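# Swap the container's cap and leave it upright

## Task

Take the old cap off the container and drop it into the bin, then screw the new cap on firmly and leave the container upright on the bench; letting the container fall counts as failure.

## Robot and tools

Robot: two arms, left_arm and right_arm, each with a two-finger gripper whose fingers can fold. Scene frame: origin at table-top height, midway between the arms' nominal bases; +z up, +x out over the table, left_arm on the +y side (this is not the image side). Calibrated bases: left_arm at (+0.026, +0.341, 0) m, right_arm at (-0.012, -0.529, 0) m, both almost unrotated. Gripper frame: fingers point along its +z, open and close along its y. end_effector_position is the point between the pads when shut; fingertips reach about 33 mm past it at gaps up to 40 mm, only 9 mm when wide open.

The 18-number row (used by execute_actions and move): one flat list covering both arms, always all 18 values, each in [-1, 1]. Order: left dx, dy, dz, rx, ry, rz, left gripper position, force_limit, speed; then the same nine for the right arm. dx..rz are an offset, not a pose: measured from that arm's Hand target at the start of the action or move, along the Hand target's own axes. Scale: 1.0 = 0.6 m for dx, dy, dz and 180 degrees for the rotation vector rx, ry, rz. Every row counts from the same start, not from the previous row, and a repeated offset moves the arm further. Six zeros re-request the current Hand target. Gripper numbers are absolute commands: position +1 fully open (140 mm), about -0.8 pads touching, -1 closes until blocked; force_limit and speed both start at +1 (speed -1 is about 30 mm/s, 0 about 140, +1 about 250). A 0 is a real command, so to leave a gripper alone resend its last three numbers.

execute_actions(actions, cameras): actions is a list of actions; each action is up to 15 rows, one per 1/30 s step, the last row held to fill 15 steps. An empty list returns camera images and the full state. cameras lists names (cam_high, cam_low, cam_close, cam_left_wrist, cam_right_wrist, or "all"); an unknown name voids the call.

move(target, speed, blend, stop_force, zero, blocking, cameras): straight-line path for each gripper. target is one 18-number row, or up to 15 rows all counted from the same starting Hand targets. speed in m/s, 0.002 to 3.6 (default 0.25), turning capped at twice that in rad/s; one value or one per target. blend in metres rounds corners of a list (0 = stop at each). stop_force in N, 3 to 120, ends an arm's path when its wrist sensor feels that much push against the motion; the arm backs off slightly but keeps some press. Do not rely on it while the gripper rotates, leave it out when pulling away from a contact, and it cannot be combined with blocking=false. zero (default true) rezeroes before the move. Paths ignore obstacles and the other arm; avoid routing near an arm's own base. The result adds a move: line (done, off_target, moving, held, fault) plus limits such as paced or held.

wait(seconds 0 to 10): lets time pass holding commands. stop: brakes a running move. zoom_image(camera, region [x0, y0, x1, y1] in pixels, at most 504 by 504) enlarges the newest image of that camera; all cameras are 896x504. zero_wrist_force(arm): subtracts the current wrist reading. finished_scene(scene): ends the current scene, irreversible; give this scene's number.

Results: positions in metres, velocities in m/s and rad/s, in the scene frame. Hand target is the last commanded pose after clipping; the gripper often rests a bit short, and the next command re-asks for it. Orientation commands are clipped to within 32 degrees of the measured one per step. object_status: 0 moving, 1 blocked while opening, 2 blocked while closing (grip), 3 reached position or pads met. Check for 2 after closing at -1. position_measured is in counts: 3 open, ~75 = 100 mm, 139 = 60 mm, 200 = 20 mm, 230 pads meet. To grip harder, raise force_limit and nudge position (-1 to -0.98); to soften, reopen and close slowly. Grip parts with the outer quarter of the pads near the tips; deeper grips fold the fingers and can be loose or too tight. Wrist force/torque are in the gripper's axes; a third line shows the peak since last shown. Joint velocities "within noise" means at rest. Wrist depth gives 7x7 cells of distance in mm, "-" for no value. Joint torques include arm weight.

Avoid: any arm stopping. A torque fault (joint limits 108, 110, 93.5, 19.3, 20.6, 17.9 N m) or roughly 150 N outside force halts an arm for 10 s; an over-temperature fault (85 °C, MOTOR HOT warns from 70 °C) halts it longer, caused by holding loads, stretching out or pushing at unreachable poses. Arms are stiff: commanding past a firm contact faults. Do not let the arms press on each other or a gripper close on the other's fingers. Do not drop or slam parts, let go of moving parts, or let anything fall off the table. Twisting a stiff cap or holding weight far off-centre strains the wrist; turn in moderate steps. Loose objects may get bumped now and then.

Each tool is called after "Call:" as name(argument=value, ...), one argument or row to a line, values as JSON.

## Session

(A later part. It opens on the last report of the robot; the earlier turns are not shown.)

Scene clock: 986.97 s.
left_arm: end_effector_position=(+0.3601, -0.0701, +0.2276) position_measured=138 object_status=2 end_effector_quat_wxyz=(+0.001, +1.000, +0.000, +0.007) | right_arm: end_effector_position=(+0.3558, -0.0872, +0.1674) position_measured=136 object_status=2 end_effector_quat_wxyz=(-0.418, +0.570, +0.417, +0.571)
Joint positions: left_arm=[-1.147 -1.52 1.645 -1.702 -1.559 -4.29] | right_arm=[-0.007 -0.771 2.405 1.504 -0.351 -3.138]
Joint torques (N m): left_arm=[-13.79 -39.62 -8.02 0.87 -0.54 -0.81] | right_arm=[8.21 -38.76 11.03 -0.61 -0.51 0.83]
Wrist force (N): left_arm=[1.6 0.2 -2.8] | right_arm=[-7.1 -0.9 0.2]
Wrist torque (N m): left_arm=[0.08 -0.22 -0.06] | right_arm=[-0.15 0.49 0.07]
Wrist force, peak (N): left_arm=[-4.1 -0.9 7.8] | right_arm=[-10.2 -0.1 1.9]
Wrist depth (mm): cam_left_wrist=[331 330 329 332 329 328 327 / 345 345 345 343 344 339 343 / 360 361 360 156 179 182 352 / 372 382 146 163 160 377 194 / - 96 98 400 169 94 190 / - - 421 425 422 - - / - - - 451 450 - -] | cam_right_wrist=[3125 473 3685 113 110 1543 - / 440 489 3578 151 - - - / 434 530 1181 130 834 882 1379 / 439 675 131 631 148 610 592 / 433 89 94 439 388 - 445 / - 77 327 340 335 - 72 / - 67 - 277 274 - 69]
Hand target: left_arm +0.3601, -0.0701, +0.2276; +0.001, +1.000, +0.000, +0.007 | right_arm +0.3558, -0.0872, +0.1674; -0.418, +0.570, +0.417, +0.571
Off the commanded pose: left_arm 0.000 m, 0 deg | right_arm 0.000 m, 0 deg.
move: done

Call:
move(
  target=[0,0,-0.0023,0,0,-0.5, -1, 0, -1, 0,0,0,0,0,0, -1, 0, -1],
  speed=0.4,
  cameras=["cam_right_wrist"],
)

Scene clock: 993.40 s.
left_arm: end_effector_position=(+0.3601, -0.0701, +0.2290) position_measured=138 object_status=2 end_effector_quat_wxyz=(+0.005, +0.707, +0.707, +0.004) | right_arm: end_effector_position=(+0.3558, -0.0872, +0.1674) position_measured=136 object_status=2 end_effector_quat_wxyz=(-0.418, +0.570, +0.417, +0.571)
Joint positions: left_arm=[-1.147 -1.521 1.642 -1.699 -1.559 -5.861] | right_arm=[-0.007 -0.771 2.405 1.504 -0.351 -3.138]
Joint torques (N m): left_arm=[-12.52 -42.75 -25.61 0 -0.3 -0.65] | right_arm=[7.87 -27.62 10.95 -0.82 -0.48 0.89]
Wrist force (N): left_arm=[0.3 0.3 0.9] | right_arm=[-2.3 0.4 0.1]
Wrist torque (N m): left_arm=[0.11 -0.23 -0.10] | right_arm=[-0.07 0.35 -0.01]
Wrist force, peak (N): left_arm=[2.4 0.3 -5.1] | right_arm=[-9.7 -1.2 -0.2]
Wrist depth (mm): cam_left_wrist=[323 326 328 331 333 333 336 / 341 342 343 345 346 349 350 / 357 360 360 157 362 365 368 / 375 375 146 163 160 384 388 / 391 96 98 171 132 94 397 / - - 416 413 222 - - / - - - 230 450 - -] | cam_right_wrist=[3011 479 3631 4184 144 - - / 435 486 3382 3858 149 - - / 438 524 1020 130 831 888 - / 447 676 132 630 149 610 589 / 436 89 94 441 389 - 447 / - 77 326 340 335 - 72 / - 67 - 276 272 - 69]
Hand target: left_arm +0.3600, -0.0701, +0.2289; +0.005, +0.707, +0.707, +0.004 | right_arm +0.3558, -0.0872, +0.1674; -0.418, +0.570, +0.417, +0.571
Off the commanded pose: left_arm 0.000 m, 0 deg | right_arm 0.000 m, 0 deg.
move: done
Images, in order (width x height): cam_right_wrist 896x504.

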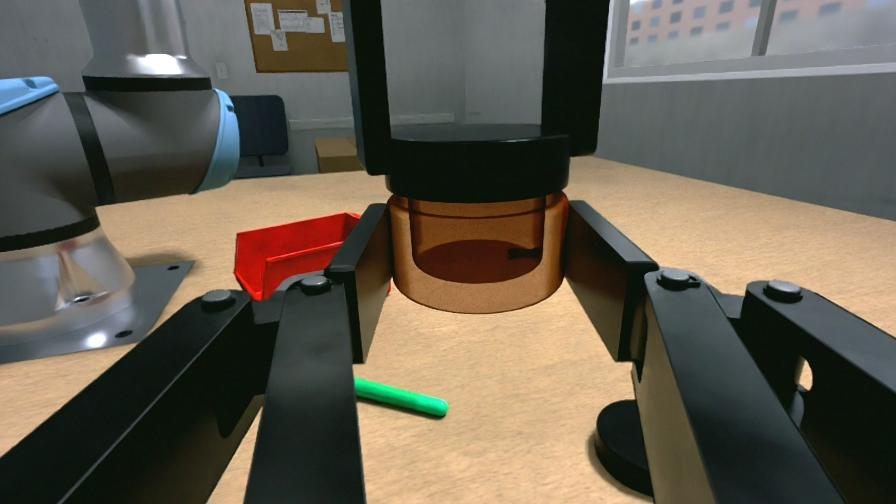

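Call:
move(
  target=[0,0,-0.025,0,0,0, -1, 0, -1, 0,0,0,0,0,0, -1, 0, -1],
  speed=0.02,
  stop_force=8,
  cameras=["cam_right_wrist"],
)

Scene clock: 1001.03 s.
left_arm: end_effector_position=(+0.3598, -0.0701, +0.2440) position_measured=138 object_status=2 end_effector_quat_wxyz=(+0.005, +0.707, +0.707, +0.004) | right_arm: end_effector_position=(+0.3558, -0.0872, +0.1674) position_measured=136 object_status=2 end_effector_quat_wxyz=(-0.418, +0.570, +0.417, +0.571)
Joint positions: left_arm=[-1.147 -1.525 1.608 -1.66 -1.559 -5.861] | right_arm=[-0.007 -0.771 2.405 1.504 -0.351 -3.138]
Joint torques (N m): left_arm=[-11.53 -23.18 -9.77 -6.37 -1.2 -0.48] | right_arm=[7.68 -24.19 10.55 -0.81 -0.4 0.83]
Wrist force (N): left_arm=[0.5 0.1 0.8] | right_arm=[-2.1 0.4 0.3]
Wrist torque (N m): left_arm=[0.12 -0.31 -0.09] | right_arm=[-0.10 0.31 -0.01]
Wrist force, peak (N): left_arm=[0.5 0.7 1.9] | right_arm=[-2.8 0.1 0.2]
Wrist depth (mm): cam_left_wrist=[338 342 341 344 346 348 351 / 354 355 358 362 356 365 365 / 375 377 373 157 377 384 385 / 392 392 147 163 161 404 404 / 409 95 97 171 132 94 417 / - - 431 428 237 - - / - - - 248 473 - -] | cam_right_wrist=[454 468 3477 3527 151 1543 1060 / 432 485 3206 123 128 - - / 436 521 1159 1117 1073 901 1372 / 439 669 125 636 148 610 591 / 435 89 94 443 388 - 447 / - 78 325 338 336 - 72 / - 67 - 276 272 - 69]
Hand target: left_arm +0.3598, -0.0701, +0.2439; +0.005, +0.707, +0.707, +0.004 | right_arm +0.3558, -0.0872, +0.1674; -0.418, +0.570, +0.417, +0.571
Off the commanded pose: left_arm 0.000 m, 0 deg | right_arm 0.000 m, 0 deg.
move: done
Images, in order (width x height): cam_right_wrist 896x504.

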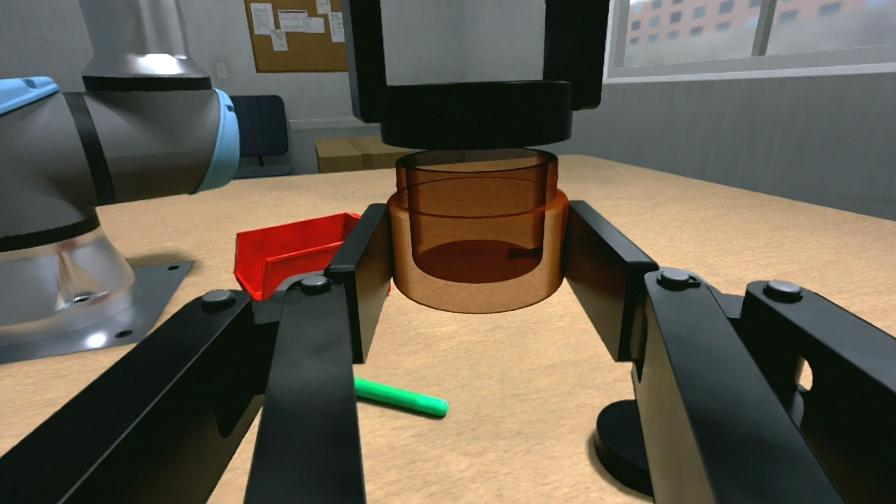

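Call:
move(
  target=[
    [0,0,-0.0833,0,0,0, -1, 0, -1, 0,0,0,0,0,0, -1, 0, -1],
    [0.5533,-0.108,-0.027,0,0,-0.1333, -1, 0, -1, 0,0,0,0,0,0, -1, 0, -1],
  ],
  speed=0.3,
  blend=[0.04,0],
  cameras=["cam_left_wrist","cam_high","cam_close"],
)

Scene clock: 1056.20 s.
left_arm: end_effector_position=(+0.2951, +0.2619, +0.2589) position_measured=138 object_status=2 end_effector_quat_wxyz=(+0.006, +0.545, +0.838, +0.003) | right_arm: end_effector_position=(+0.3558, -0.0872, +0.1674) position_measured=136 object_status=2 end_effector_quat_wxyz=(-0.418, +0.570, +0.417, +0.571)
Joint positions: left_arm=[-0.789 -2.184 2.033 -1.429 -1.562 -5.922] | right_arm=[-0.007 -0.771 2.405 1.504 -0.351 -3.138]
Joint torques (N m): left_arm=[7.48 -4.14 -35.39 -5.76 0.48 0.31] | right_arm=[7.64 -23.5 10.38 -0.89 -0.2 0.66]
Wrist force (N): left_arm=[0.4 0.6 0.7] | right_arm=[-2.1 0.5 0.5]
Wrist torque (N m): left_arm=[0.22 -0.29 -0.18] | right_arm=[-0.10 0.31 -0.01]
Wrist force, peak (N): left_arm=[7.5 5.6 0.4] | right_arm=[-2.4 0.7 0.9]
Wrist depth (mm): cam_left_wrist=[358 357 356 362 363 367 364 / 377 374 376 - 382 384 383 / 393 395 396 157 395 403 402 / 411 415 147 162 160 424 427 / 434 96 97 172 132 93 440 / - - 464 469 467 - - / - - - 499 500 - -] | cam_right_wrist=[518 3336 3631 4841 - 1515 - / 452 552 3527 2905 2166 - - / 442 925 1170 1138 1073 898 1299 / 452 669 125 633 149 608 589 / 446 89 94 439 389 - 447 / - 77 324 338 336 - 72 / - 67 - 275 274 - 69]
Hand target: left_arm +0.2951, +0.2620, +0.2590; +0.006, +0.545, +0.838, +0.003 | right_arm +0.3558, -0.0872, +0.1674; -0.418, +0.570, +0.417, +0.571
Off the commanded pose: left_arm 0.000 m, 0 deg | right_arm 0.000 m, 0 deg.
move: done; blend cut to 0.025 m at target 1
Images, in order (width x height): cam_high 896x504, cam_close 896x504, cam_left_wrist 896x504.

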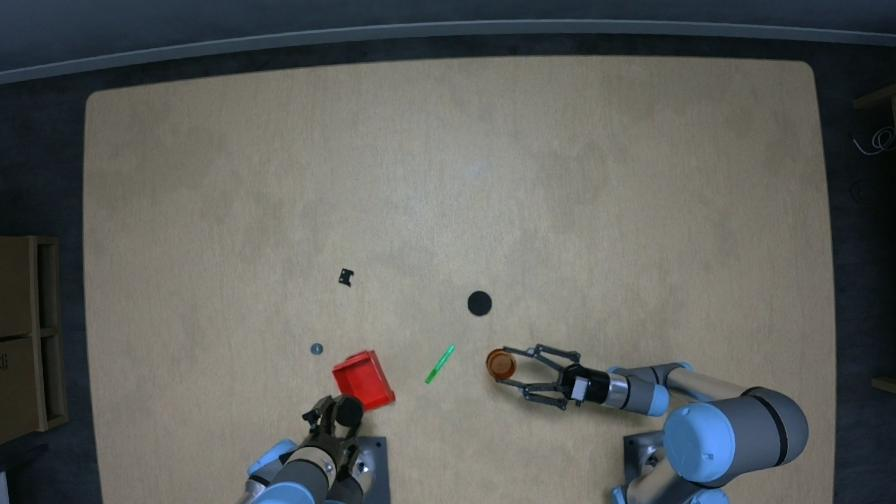

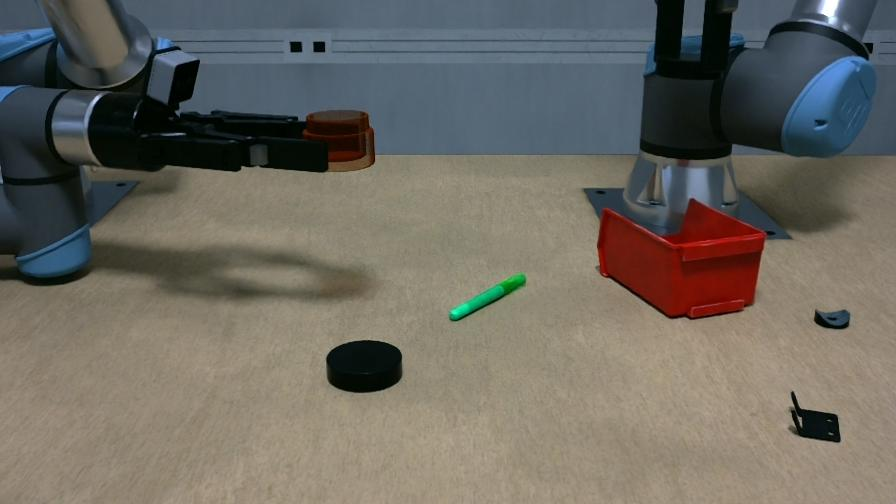

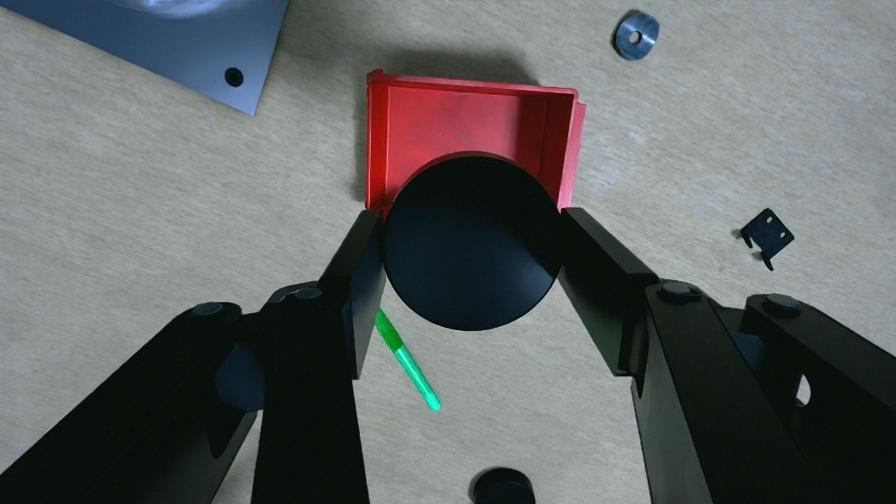

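Call:
move(
  target=[
    [0,0.0083,0.25,0,0,0, -1, 0, -1, 0,0,0,0,0,0, -1, 0, -1],
    [0,0.0083,0.3283,0,0,0, -1, 0, -1, 0,0,0,0,0,0, -1, 0, -1],
    [0,0.0083,0.3283,0,0,0, 0.17, -0.5, -0.8, 0,0,0,0,0,0, -1, 0, -1],
    [0,0.0083,0,0,0,0, 0.17, -0.5, -0.8, 0,0,0,0,0,0, -1, 0, -1],
  ],
  speed=[0.2,0.08,0.1,0.25],
  blend=[0.02,0,0,0],
  cameras=["cam_left_wrist","cam_close"],
)

Scene clock: 1085.30 s.
left_arm: end_effector_position=(+0.2997, +0.2640, +0.2589) position_measured=108 object_status=3 end_effector_quat_wxyz=(+0.006, +0.545, +0.838, +0.003) | right_arm: end_effector_position=(+0.3558, -0.0872, +0.1674) position_measured=136 object_status=2 end_effector_quat_wxyz=(-0.418, +0.570, +0.417, +0.571)
Joint positions: left_arm=[-0.77 -2.173 2.029 -1.437 -1.562 -5.903] | right_arm=[-0.007 -0.771 2.405 1.504 -0.351 -3.138]
Joint torques (N m): left_arm=[-2.46 -4.5 -32.79 -2.78 0.48 0.94] | right_arm=[8.07 -24.4 10.77 -1.04 -0.14 0.79]
Wrist force (N): left_arm=[0.0 0.6 0.7] | right_arm=[-2.6 0.5 0.6]
Wrist torque (N m): left_arm=[0.22 -0.21 -0.19] | right_arm=[-0.09 0.40 -0.02]
Wrist force, peak (N): left_arm=[1.8 -0.1 -3.8] | right_arm=[-2.6 0.6 0.5]
Wrist depth (mm): cam_left_wrist=[357 360 362 361 364 364 364 / 373 375 377 - 382 382 382 / 393 396 399 378 401 401 403 / 411 417 163 421 330 420 424 / 427 90 135 443 443 102 438 / - - 466 471 476 - - / - - 498 493 502 - -] | cam_right_wrist=[516 3527 3382 - - - - / 455 554 3631 - 2655 - 1320 / 432 914 1176 1102 1073 904 1320 / 484 673 125 638 148 608 596 / 422 89 94 440 391 - 446 / - 77 327 338 336 - 72 / - 67 - 275 274 - 69]
Hand target: left_arm +0.2997, +0.2640, +0.2590; +0.006, +0.545, +0.838, +0.003 | right_arm +0.3558, -0.0872, +0.1674; -0.418, +0.570, +0.417, +0.571
Off the commanded pose: left_arm 0.000 m, 0 deg | right_arm 0.000 m, 0 deg.
move: done
Images, in order (width x height): cam_close 896x504, cam_left_wrist 896x504.

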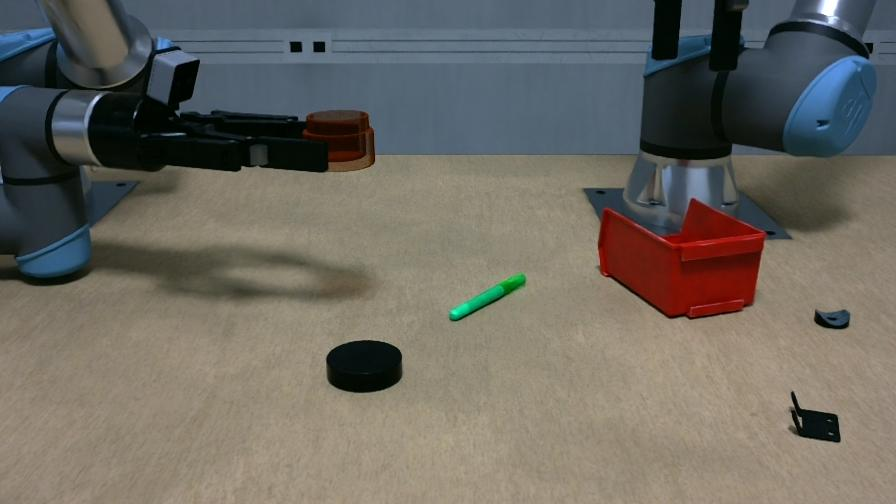

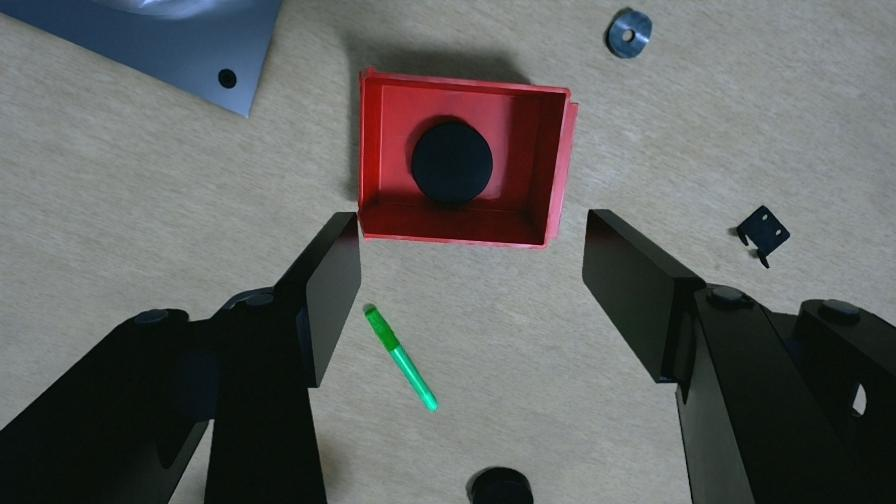

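Call:
move(
  target=[-0.579, 0.095, 0.08, 0, 0, 0, 0.43, -0.5, 0, 0, 0, -0.2, 0, 0, 0, -1, 0, -1],
  speed=0.25,
  cameras=["cam_high", "cam_left_wrist", "cam_right_wrist"],
)

Scene clock: 1131.80 s.
left_arm: end_effector_position=(+0.4932, -0.0304, +0.2138) position_measured=75 object_status=3 end_effector_quat_wxyz=(+0.006, +0.545, +0.838, +0.003) | right_arm: end_effector_position=(+0.3196, -0.2016, +0.1673) position_measured=136 object_status=2 end_effector_quat_wxyz=(-0.418, +0.570, +0.417, +0.571)
Joint positions: left_arm=[-0.899 -1.356 1.493 -1.717 -1.561 -6.032] | right_arm=[-0.511 -0.708 2.603 1.255 0.153 -3.149]
Joint torques (N m): left_arm=[9.51 -31.9 -25.56 -6.28 -1.39 1.05] | right_arm=[0.58 -46.42 -7.27 0.36 0.94 -1.25]
Wrist force (N): left_arm=[0.1 0.3 0.5] | right_arm=[-1.8 0.5 0.1]
Wrist torque (N m): left_arm=[0.16 -0.22 -0.10] | right_arm=[-0.12 0.25 -0.07]
Wrist force, peak (N): left_arm=[4.0 0.3 0.2] | right_arm=[-2.0 4.7 -2.7]
Wrist depth (mm): cam_left_wrist=[311 313 314 314 315 317 319 / 325 327 329 329 332 334 334 / 343 344 345 343 346 352 351 / 358 359 356 366 368 360 369 / 368 99 381 384 385 104 381 / - - 406 406 410 - - / - - 427 431 434 - -] | cam_right_wrist=[3578 578 3578 - 283 355 1299 / 501 595 - - 305 1515 1335 / 519 641 1204 1138 1102 1073 - / 551 611 131 635 148 623 610 / 501 89 94 445 395 - 461 / - 77 342 341 339 - 72 / - 67 - 276 275 - 69]
Hand target: left_arm +0.4934, -0.0304, +0.2138; +0.006, +0.545, +0.838, +0.003 | right_arm +0.3196, -0.2016, +0.1673; -0.418, +0.570, +0.417, +0.571
Off the commanded pose: left_arm 0.000 m, 0 deg | right_arm 0.000 m, 0 deg.
move: done
Images, in order (width x height): cam_high 896x504, cam_left_wrist 896x504, cam_right_wrist 896x504.

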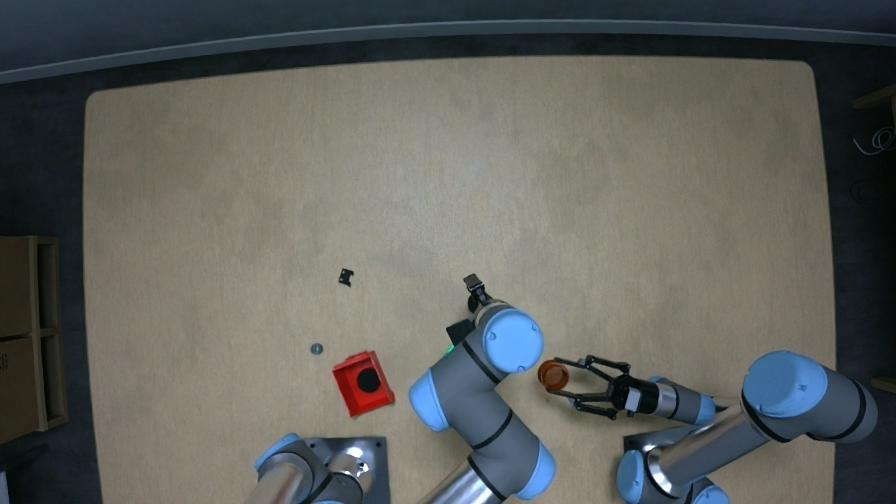

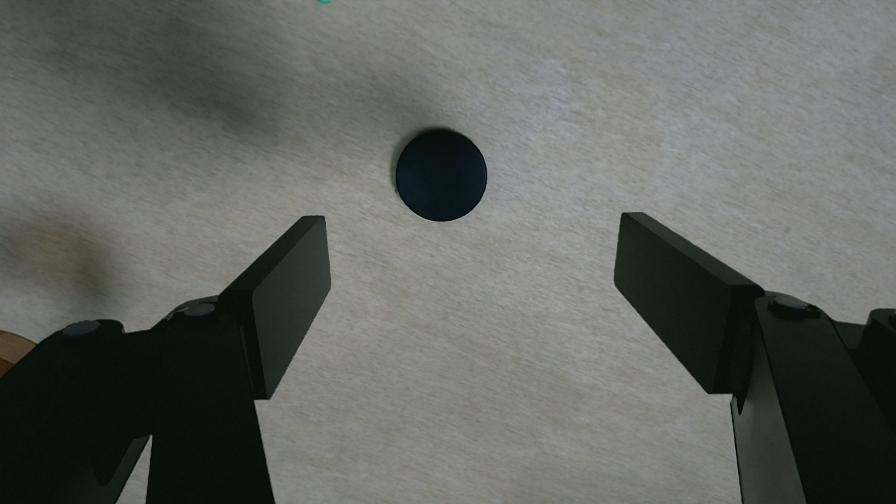

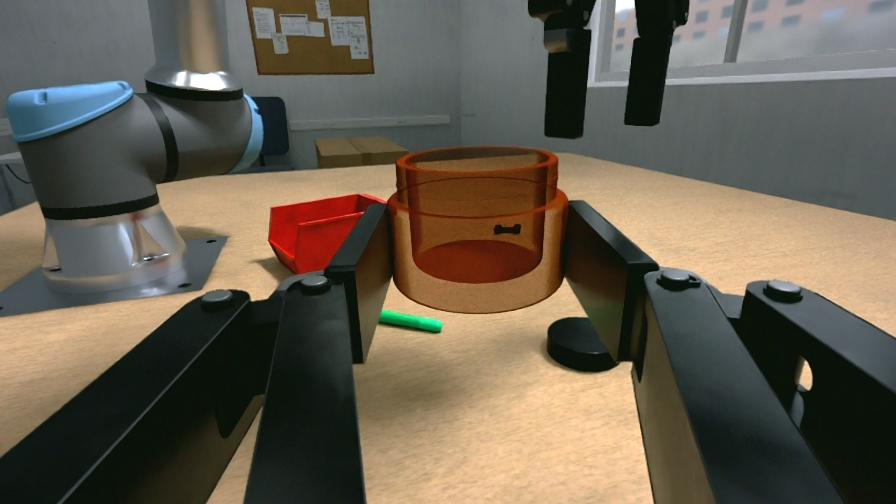

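Call:
move(
  target=[-0.0082, -0.0215, 0.173, 0, 0, 0, 0.43, -0.5, 0, 0, 0, 0, 0, 0, 0, -1, 0, -1],
  speed=0.25,
  cameras=["cam_left_wrist"],
)

Scene clock: 1146.20 s.
left_arm: end_effector_position=(+0.4849, -0.0403, +0.1099) position_measured=75 object_status=3 end_effector_quat_wxyz=(+0.006, +0.545, +0.838, +0.003) | right_arm: end_effector_position=(+0.3196, -0.2016, +0.1673) position_measured=136 object_status=2 end_effector_quat_wxyz=(-0.418, +0.570, +0.417, +0.571)
Joint positions: left_arm=[-0.921 -1.292 1.687 -1.974 -1.561 -6.054] | right_arm=[-0.511 -0.708 2.603 1.255 0.153 -3.149]
Joint torques (N m): left_arm=[9.17 -53.45 -27.02 -3.19 0.6 1.33] | right_arm=[-8.49 -46.22 -6.61 -0.75 0.85 -1.19]
Wrist force (N): left_arm=[0.3 0.4 0.5] | right_arm=[-1.8 0.4 0.4]
Wrist torque (N m): left_arm=[0.18 -0.26 -0.09] | right_arm=[-0.13 0.26 -0.06]
Wrist force, peak (N): left_arm=[-0.1 0.1 3.6] | right_arm=[-2.2 0.5 0.5]
Wrist depth (mm): cam_left_wrist=[215 217 218 219 219 222 223 / 225 227 229 229 230 232 232 / 235 237 237 - 242 243 244 / 249 247 246 256 254 250 257 / 255 99 264 266 268 105 266 / - - 280 282 285 - - / - - 295 298 301 - -] | cam_right_wrist=[- 566 4047 - 285 340 - / 501 593 4115 5143 290 1573 - / 522 664 1210 1148 304 935 1037 / 545 669 131 645 149 620 608 / 496 89 94 443 394 - 460 / - 77 345 343 339 - 72 / - 67 - 277 276 - 69]
Hand target: left_arm +0.4849, -0.0403, +0.1099; +0.006, +0.545, +0.838, +0.003 | right_arm +0.3196, -0.2016, +0.1673; -0.418, +0.570, +0.417, +0.571
Off the commanded pose: left_arm 0.000 m, 0 deg | right_arm 0.000 m, 0 deg.
move: done
Images, in order (width x height): cam_left_wrist 896x504.

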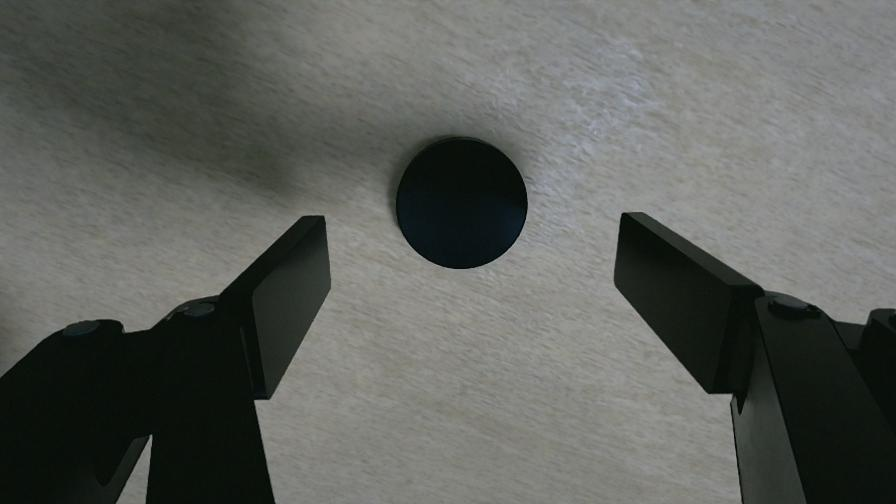

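Call:
move(
  target=[
    [0.0018, -0.004, 0.1098, 0, 0, 0, 0.43, -0.5, 0, 0, 0, 0, 0, 0, 0, -1, 0, -1],
    [0.0018, -0.004, 0.1098, 0, 0, 0, -1, 0, -1, 0, 0, 0, 0, 0, 0, -1, 0, -1],
  ],
  speed=0.12,
  cameras=["cam_left_wrist", "cam_low"],
)

Scene clock: 1158.77 s.
left_arm: end_effector_position=(+0.4832, -0.0403, +0.0441) position_measured=138 object_status=0 end_effector_quat_wxyz=(+0.006, +0.545, +0.838, +0.003) | right_arm: end_effector_position=(+0.3196, -0.2016, +0.1673) position_measured=136 object_status=2 end_effector_quat_wxyz=(-0.418, +0.570, +0.417, +0.571)
Joint positions: left_arm=[-0.924 -1.223 1.781 -2.138 -1.561 -6.057] | right_arm=[-0.511 -0.708 2.603 1.255 0.153 -3.149]
Joint torques (N m): left_arm=[8.95 -49.06 -30.62 -5.88 0.98 0.57] | right_arm=[-8.77 -47.56 -7.23 -0.1 0.79 -1.23]
Wrist force (N): left_arm=[2.7 -0.4 -7.1] | right_arm=[-1.8 0.4 0.4]
Wrist torque (N m): left_arm=[0.32 -0.28 -0.09] | right_arm=[-0.13 0.25 -0.06]
Wrist force, peak (N): left_arm=[2.6 -0.6 -7.2] | right_arm=[-2.2 0.5 0.7]
Wrist depth (mm): cam_left_wrist=[155 156 157 159 159 160 161 / 163 164 164 165 166 166 168 / 171 171 173 160 174 175 177 / 179 180 177 - 148 183 185 / 186 98 98 194 170 93 192 / - - 200 203 204 - - / - - - 216 217 - -] | cam_right_wrist=[- 564 3685 2684 282 - - / 499 586 3248 2939 302 - - / 522 664 1187 1176 317 879 - / 546 614 131 636 134 619 605 / 497 89 94 446 367 - 455 / - 77 342 341 342 - 72 / - 67 - 278 276 - 69]
Hand target: left_arm +0.4832, -0.0403, +0.0440; +0.006, +0.545, +0.838, +0.003 | right_arm +0.3196, -0.2016, +0.1673; -0.418, +0.570, +0.417, +0.571
Off the commanded pose: left_arm 0.000 m, 0 deg | right_arm 0.000 m, 0 deg.
move: done
Images, in order (width x height): cam_low 896x504, cam_left_wrist 896x504.

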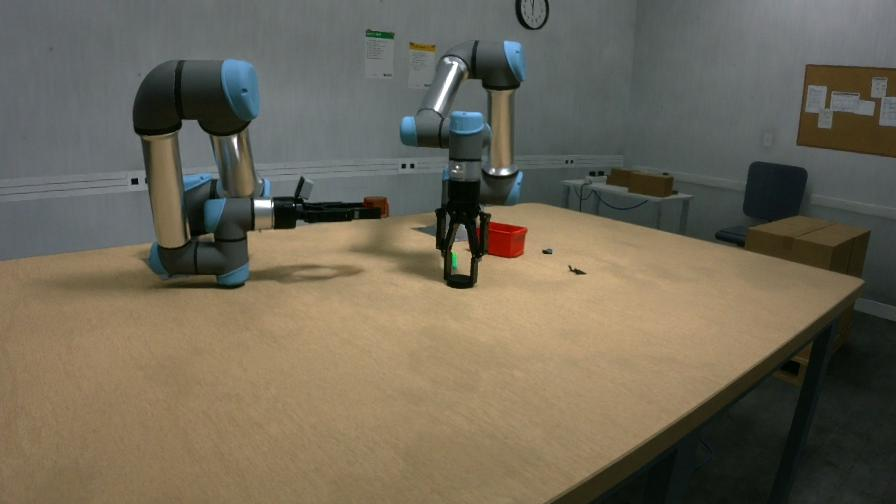

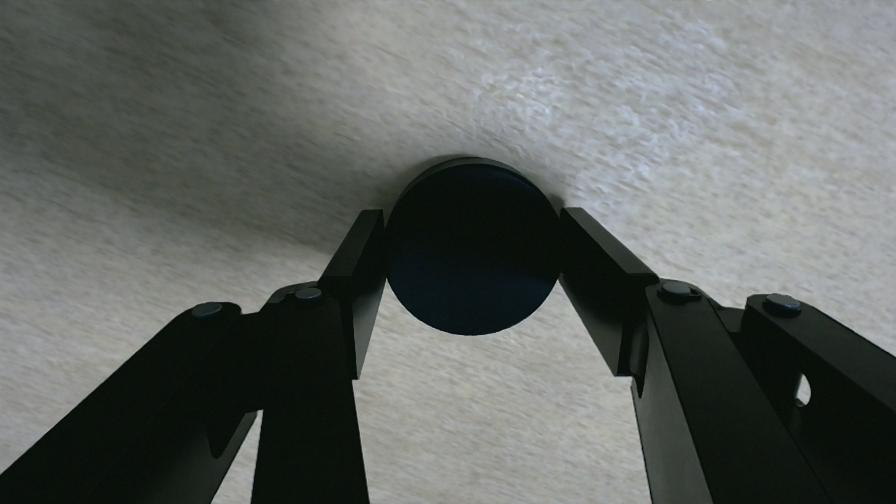

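Call:
move(
  target=[0, 0, -0.05, 0, 0, 0, -1, 0, -1, 0, 0, 0, 0, 0, 0, -1, 0, -1],
  speed=0.1,
  cameras=[],
)

Call:
move(
  target=[0, 0, -0.4, 0, 0, 0, -1, 0, -1, 0, 0, 0, 0, 0, 0, -1, 0, -1],
  speed=0.25,
  cameras=["cam_left_wrist", "cam_right_wrist"],
)

Scene clock: 1175.10 s.
left_arm: end_effector_position=(+0.4828, -0.0404, +0.0742) position_measured=138 object_status=2 end_effector_quat_wxyz=(+0.006, +0.545, +0.838, +0.003) | right_arm: end_effector_position=(+0.3196, -0.2016, +0.1673) position_measured=136 object_status=2 end_effector_quat_wxyz=(-0.418, +0.570, +0.417, +0.571)
Joint positions: left_arm=[-0.924 -1.26 1.744 -2.064 -1.561 -6.057] | right_arm=[-0.511 -0.708 2.603 1.255 0.153 -3.149]
Joint torques (N m): left_arm=[-12.7 -25.47 -6.74 -6.39 0.68 -1.45] | right_arm=[-9.1 -46.73 -6.77 0.25 0.62 -1.2]
Wrist force (N): left_arm=[-0.1 0.2 0.8] | right_arm=[-1.8 0.3 0.2]
Wrist torque (N m): left_arm=[0.15 -0.20 -0.09] | right_arm=[-0.17 0.25 -0.07]
Wrist force, peak (N): left_arm=[2.7 -0.6 -7.5] | right_arm=[-2.3 0.2 0.4]
Wrist depth (mm): cam_left_wrist=[183 184 184 185 187 189 189 / 191 192 194 195 195 197 198 / 202 201 203 200 203 206 208 / 211 211 148 - 149 217 218 / 220 96 98 230 132 93 227 / - - 236 239 240 - - / - - - 253 256 - -] | cam_right_wrist=[3382 574 3292 - 282 288 - / 504 581 4257 6022 302 1524 1293 / 521 658 1222 1170 317 817 1349 / 543 604 132 638 148 623 611 / 500 89 94 445 394 - 453 / - 77 345 341 340 - 72 / - 67 - 278 276 - 69]
Hand target: left_arm +0.4828, -0.0403, +0.0740; +0.006, +0.545, +0.838, +0.003 | right_arm +0.3196, -0.2016, +0.1673; -0.418, +0.570, +0.417, +0.571
Off the commanded pose: left_arm 0.000 m, 0 deg | right_arm 0.000 m, 0 deg.
move: done
No camera images: "cameras" was empty.

Scene clock: 1176.57 s.
left_arm: end_effector_position=(+0.4796, -0.0401, +0.3138) position_measured=138 object_status=2 end_effector_quat_wxyz=(+0.006, +0.545, +0.838, +0.003) | right_arm: end_effector_position=(+0.3196, -0.2016, +0.1673) position_measured=136 object_status=2 end_effector_quat_wxyz=(-0.418, +0.570, +0.417, +0.571)
Joint positions: left_arm=[-0.928 -1.369 1.254 -1.464 -1.561 -6.061] | right_arm=[-0.511 -0.708 2.603 1.255 0.153 -3.149]
Joint torques (N m): left_arm=[-1.74 -51.47 -29.04 -3.16 -1.28 0.47] | right_arm=[-8.85 -47.03 -7.02 0.47 0.62 -1.09]
Wrist force (N): left_arm=[0.2 0.5 0.6] | right_arm=[-1.8 0.4 0.4]
Wrist torque (N m): left_arm=[0.21 -0.25 -0.10] | right_arm=[-0.15 0.26 -0.07]
Wrist force, peak (N): left_arm=[0.5 0.2 4.7] | right_arm=[-2.3 0.7 0.3]
Wrist depth (mm): cam_left_wrist=[404 404 409 412 413 415 419 / 416 424 427 428 430 435 438 / 442 442 444 - 453 458 453 / 463 464 146 - 149 477 481 / 308 96 98 506 131 94 502 / - - 521 526 523 - - / - - - 558 568 - -] | cam_right_wrist=[3248 574 3741 4748 2545 - 1222 / 504 574 3336 - - - 1193 / 523 692 1204 1148 1102 961 1176 / 541 617 131 645 148 619 611 / 500 89 94 445 393 - 454 / - 77 344 342 338 - 72 / - 67 - 277 276 - 69]
Hand target: left_arm +0.4796, -0.0400, +0.3140; +0.006, +0.545, +0.838, +0.003 | right_arm +0.3196, -0.2016, +0.1673; -0.418, +0.570, +0.417, +0.571
Off the commanded pose: left_arm 0.000 m, 0 deg | right_arm 0.000 m, 0 deg.
move: done
Images, in order (width x height): cam_left_wrist 896x504, cam_right_wrist 896x504.

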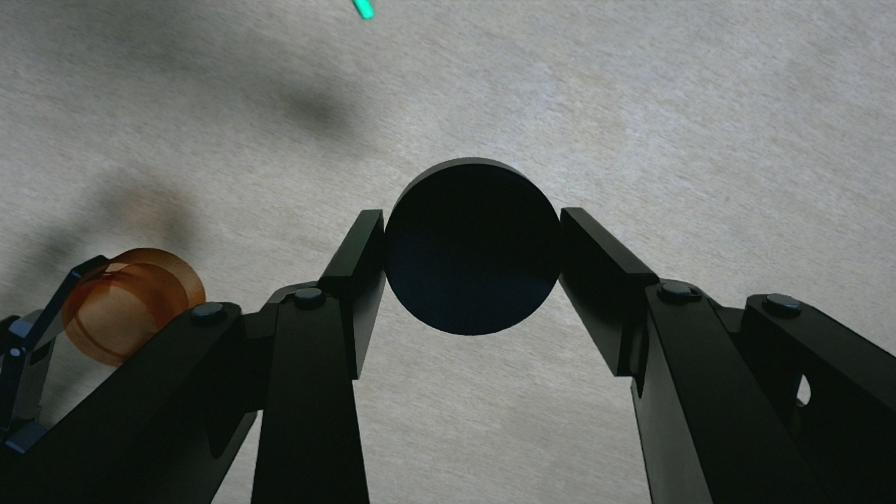

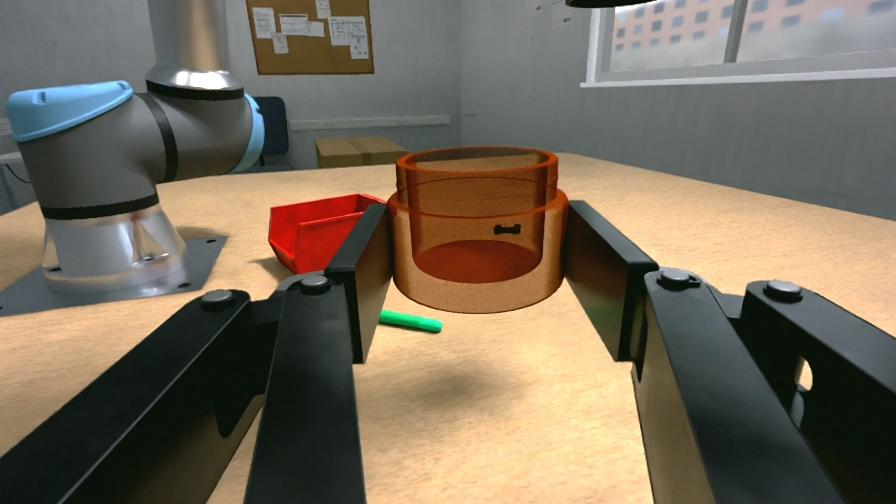

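Call:
zoom_image(
  camera="cam_left_wrist",
  region=[340, 130, 600, 350],
)

Scaled by 1.938.

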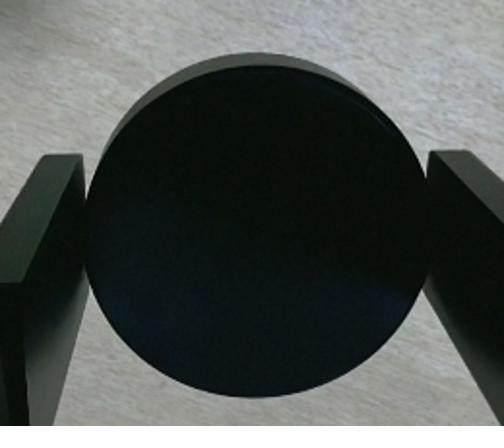

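Call:
move(
  target=[0.0373, -0.2023, -0.0027, 0, 0, 0, -1, 0, -1, 0, 0, 0.2, 0, 0, 0, -1, 0, -1],
  speed=0.2,
  cameras=["cam_left_wrist", "cam_right_wrist", "cam_close"],
)

Scene clock: 1218.70 s.
left_arm: end_effector_position=(+0.3597, -0.0688, +0.3141) position_measured=138 object_status=2 end_effector_quat_wxyz=(+0.006, +0.545, +0.838, +0.003) | right_arm: end_effector_position=(+0.3558, -0.0873, +0.1675) position_measured=136 object_status=2 end_effector_quat_wxyz=(-0.418, +0.570, +0.418, +0.571)
Joint positions: left_arm=[-1.147 -1.526 1.431 -1.481 -1.559 -6.279] | right_arm=[-0.007 -0.772 2.405 1.504 -0.351 -3.138]
Joint torques (N m): left_arm=[-3.88 -16.69 -37.93 -3.44 -0.56 -0.89] | right_arm=[10.15 -25.17 2.8 -1.2 -0.88 0.83]
Wrist force (N): left_arm=[-0.1 0.6 0.5] | right_arm=[-2.7 0.3 0.0]
Wrist torque (N m): left_arm=[0.23 -0.17 -0.10] | right_arm=[-0.13 0.42 0.00]
Wrist force, peak (N): left_arm=[-0.9 -4.1 1.0] | right_arm=[-2.1 -0.3 7.2]
Wrist depth (mm): cam_left_wrist=[401 406 410 412 410 415 419 / 424 423 427 430 433 432 435 / 443 447 446 159 454 456 461 / 466 464 146 - 148 477 482 / 487 96 95 323 131 94 497 / - - 304 529 532 - - / - - - 563 567 - -] | cam_right_wrist=[438 467 3578 - 2494 - - / 444 480 3919 - 2444 1885 1241 / 422 514 1187 1122 1083 921 1320 / 454 678 132 641 148 605 589 / 439 89 94 444 388 - 449 / - 77 314 340 336 - 72 / - 67 - 275 274 - 69]
Hand target: left_arm +0.3596, -0.0688, +0.3141; +0.006, +0.545, +0.838, +0.003 | right_arm +0.3558, -0.0872, +0.1674; -0.418, +0.570, +0.417, +0.571
Off the commanded pose: left_arm 0.000 m, 0 deg | right_arm 0.000 m, 0 deg.
move: done
Images, in order (width x height): cam_close 896x504, cam_left_wrist 896x504, cam_right_wrist 896x504.

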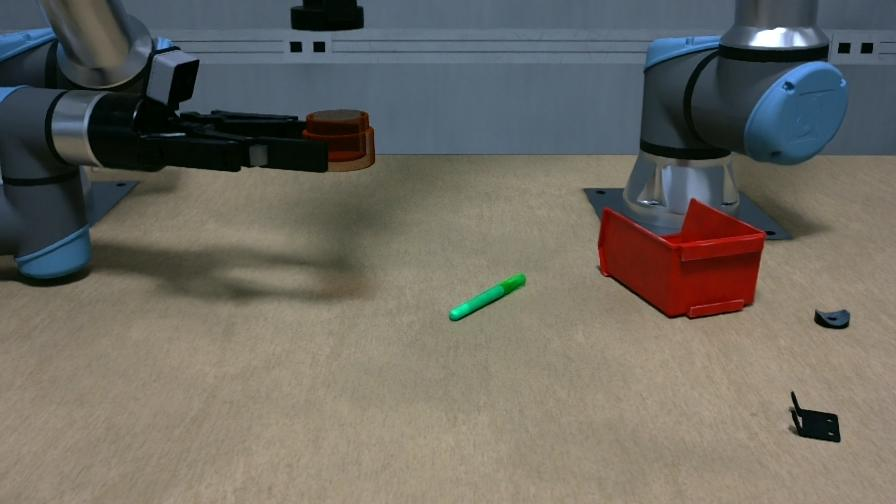

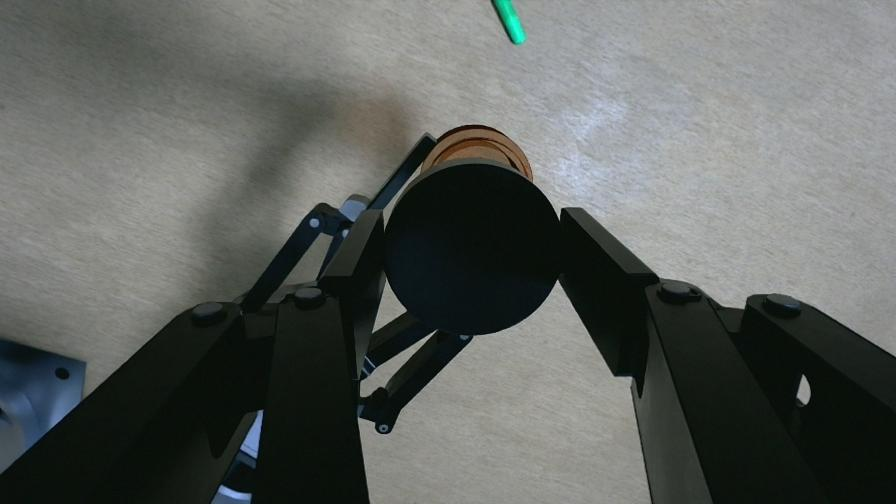

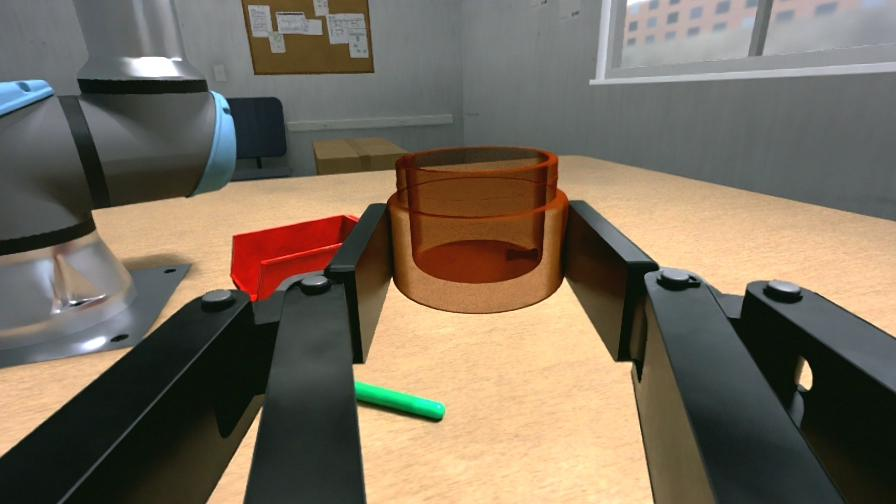

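Call:
zoom_image(
  camera="cam_left_wrist",
  region=[380, 100, 580, 200],
)

Call:
zoom_image(
  camera="cam_right_wrist",
  region=[360, 130, 600, 330],
)

Scaled by 2.520.

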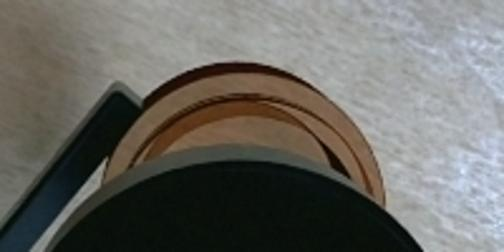

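Scaled by 2.100.

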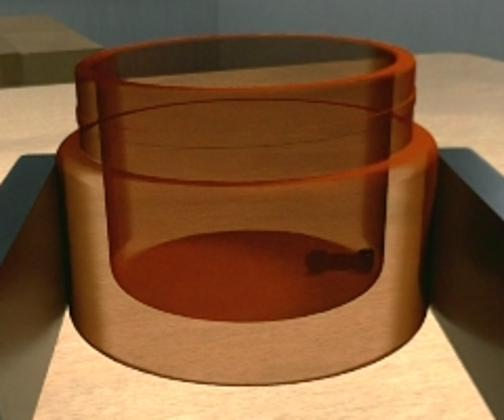

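Call:
move(
  target=[0, 0, 0.0867, 0, 0, 0, -1, 0, -1, 0, 0, 0, 0, 0, 0, -1, 0, -1],
  speed=0.15,
  cameras=["cam_left_wrist", "cam_right_wrist", "cam_close"],
)

Call:
zoom_image(
  camera="cam_right_wrist",
  region=[340, 40, 620, 220],
)

Call:
zoom_image(
  camera="cam_close",
  region=[220, 20, 440, 190],
)

Scene clock: 1264.00 s.
left_arm: end_effector_position=(+0.3603, -0.0689, +0.2621) position_measured=138 object_status=2 end_effector_quat_wxyz=(+0.006, +0.545, +0.838, +0.003) | right_arm: end_effector_position=(+0.3558, -0.0872, +0.1674) position_measured=136 object_status=2 end_effector_quat_wxyz=(-0.418, +0.570, +0.417, +0.571)
Joint positions: left_arm=[-1.146 -1.529 1.566 -1.614 -1.559 -6.278] | right_arm=[-0.007 -0.771 2.405 1.504 -0.351 -3.138]
Joint torques (N m): left_arm=[11.52 -16.34 -32.94 -0.49 0.77 0.43] | right_arm=[10.51 -21.81 -11.42 -0.34 -0.9 0.86]
Wrist force (N): left_arm=[0.1 0.7 0.9] | right_arm=[-2.6 0.4 0.1]
Wrist torque (N m): left_arm=[0.24 -0.24 -0.10] | right_arm=[-0.11 0.41 0.00]
Wrist force, peak (N): left_arm=[0.2 0.7 2.6] | right_arm=[-2.9 0.4 0.6]
Wrist depth (mm): cam_left_wrist=[354 354 359 361 366 366 368 / 373 375 377 375 381 383 384 / 393 389 393 210 396 402 404 / 411 413 148 166 161 419 427 / 426 95 97 241 131 94 444 / - - 253 272 468 - - / - - - 497 499 - -] | cam_right_wrist=[448 463 113 108 118 - - / 441 478 3798 3165 2469 1435 1228 / 432 935 1228 1008 1055 854 1193 / 446 675 131 640 148 610 591 / 439 89 94 443 388 - 446 / - 77 315 341 335 - 72 / - 67 - 276 273 - 69]
Hand target: left_arm +0.3603, -0.0689, +0.2621; +0.006, +0.545, +0.838, +0.003 | right_arm +0.3558, -0.0872, +0.1674; -0.418, +0.570, +0.417, +0.571
Off the commanded pose: left_arm 0.000 m, 0 deg | right_arm 0.000 m, 0 deg.
move: done
Images, in order (width x height): cam_close 896x504, cam_left_wrist 896x504, cam_right_wrist 896x504.

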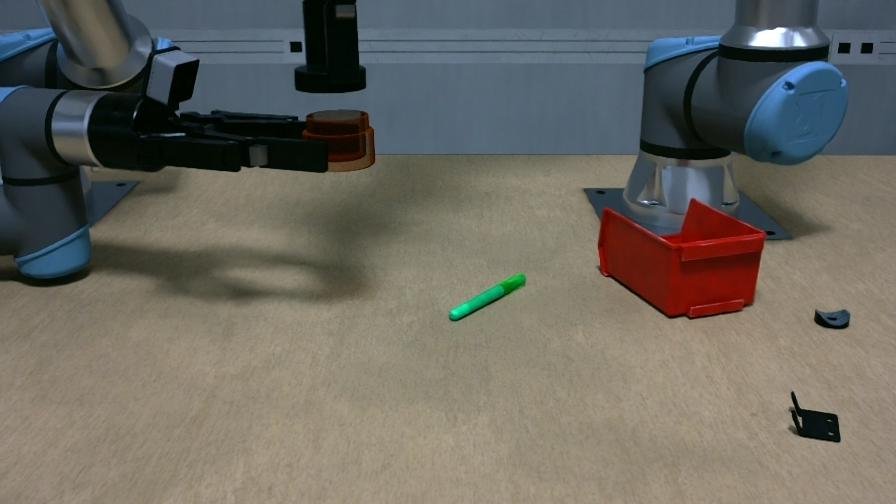

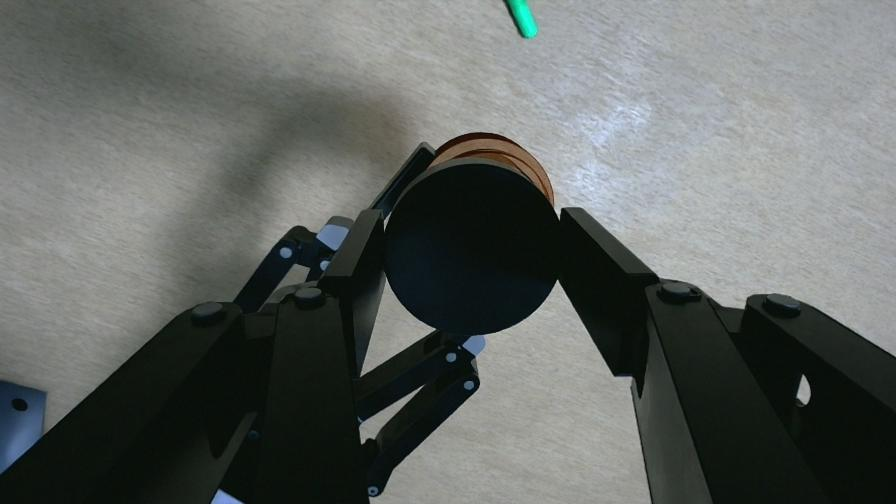

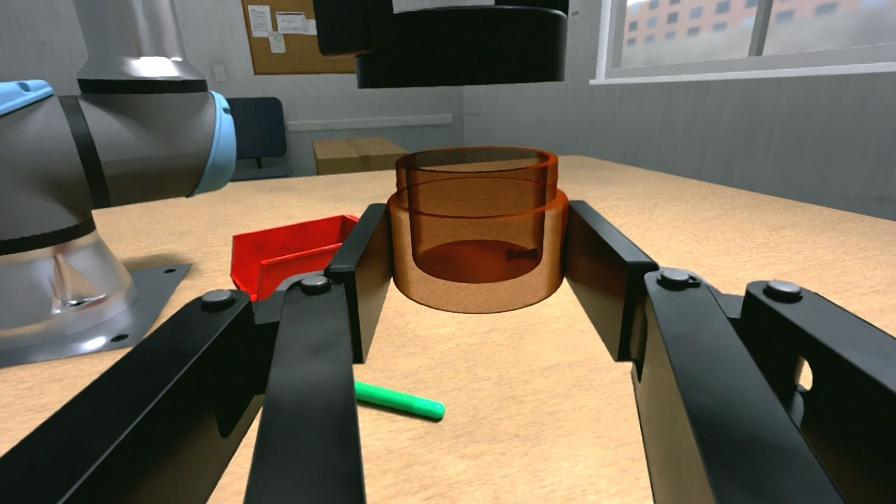

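Scaled by 1.800.

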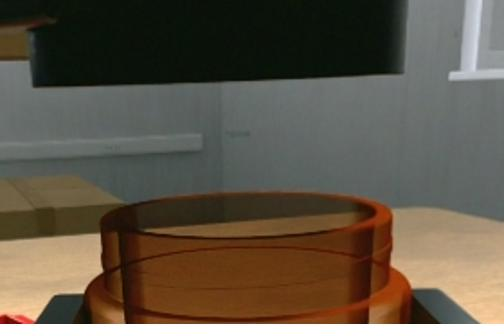

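Scaled by 2.291.

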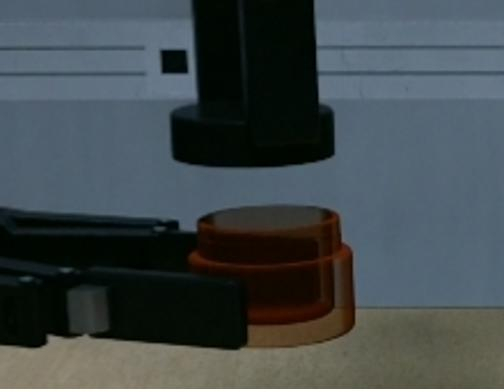

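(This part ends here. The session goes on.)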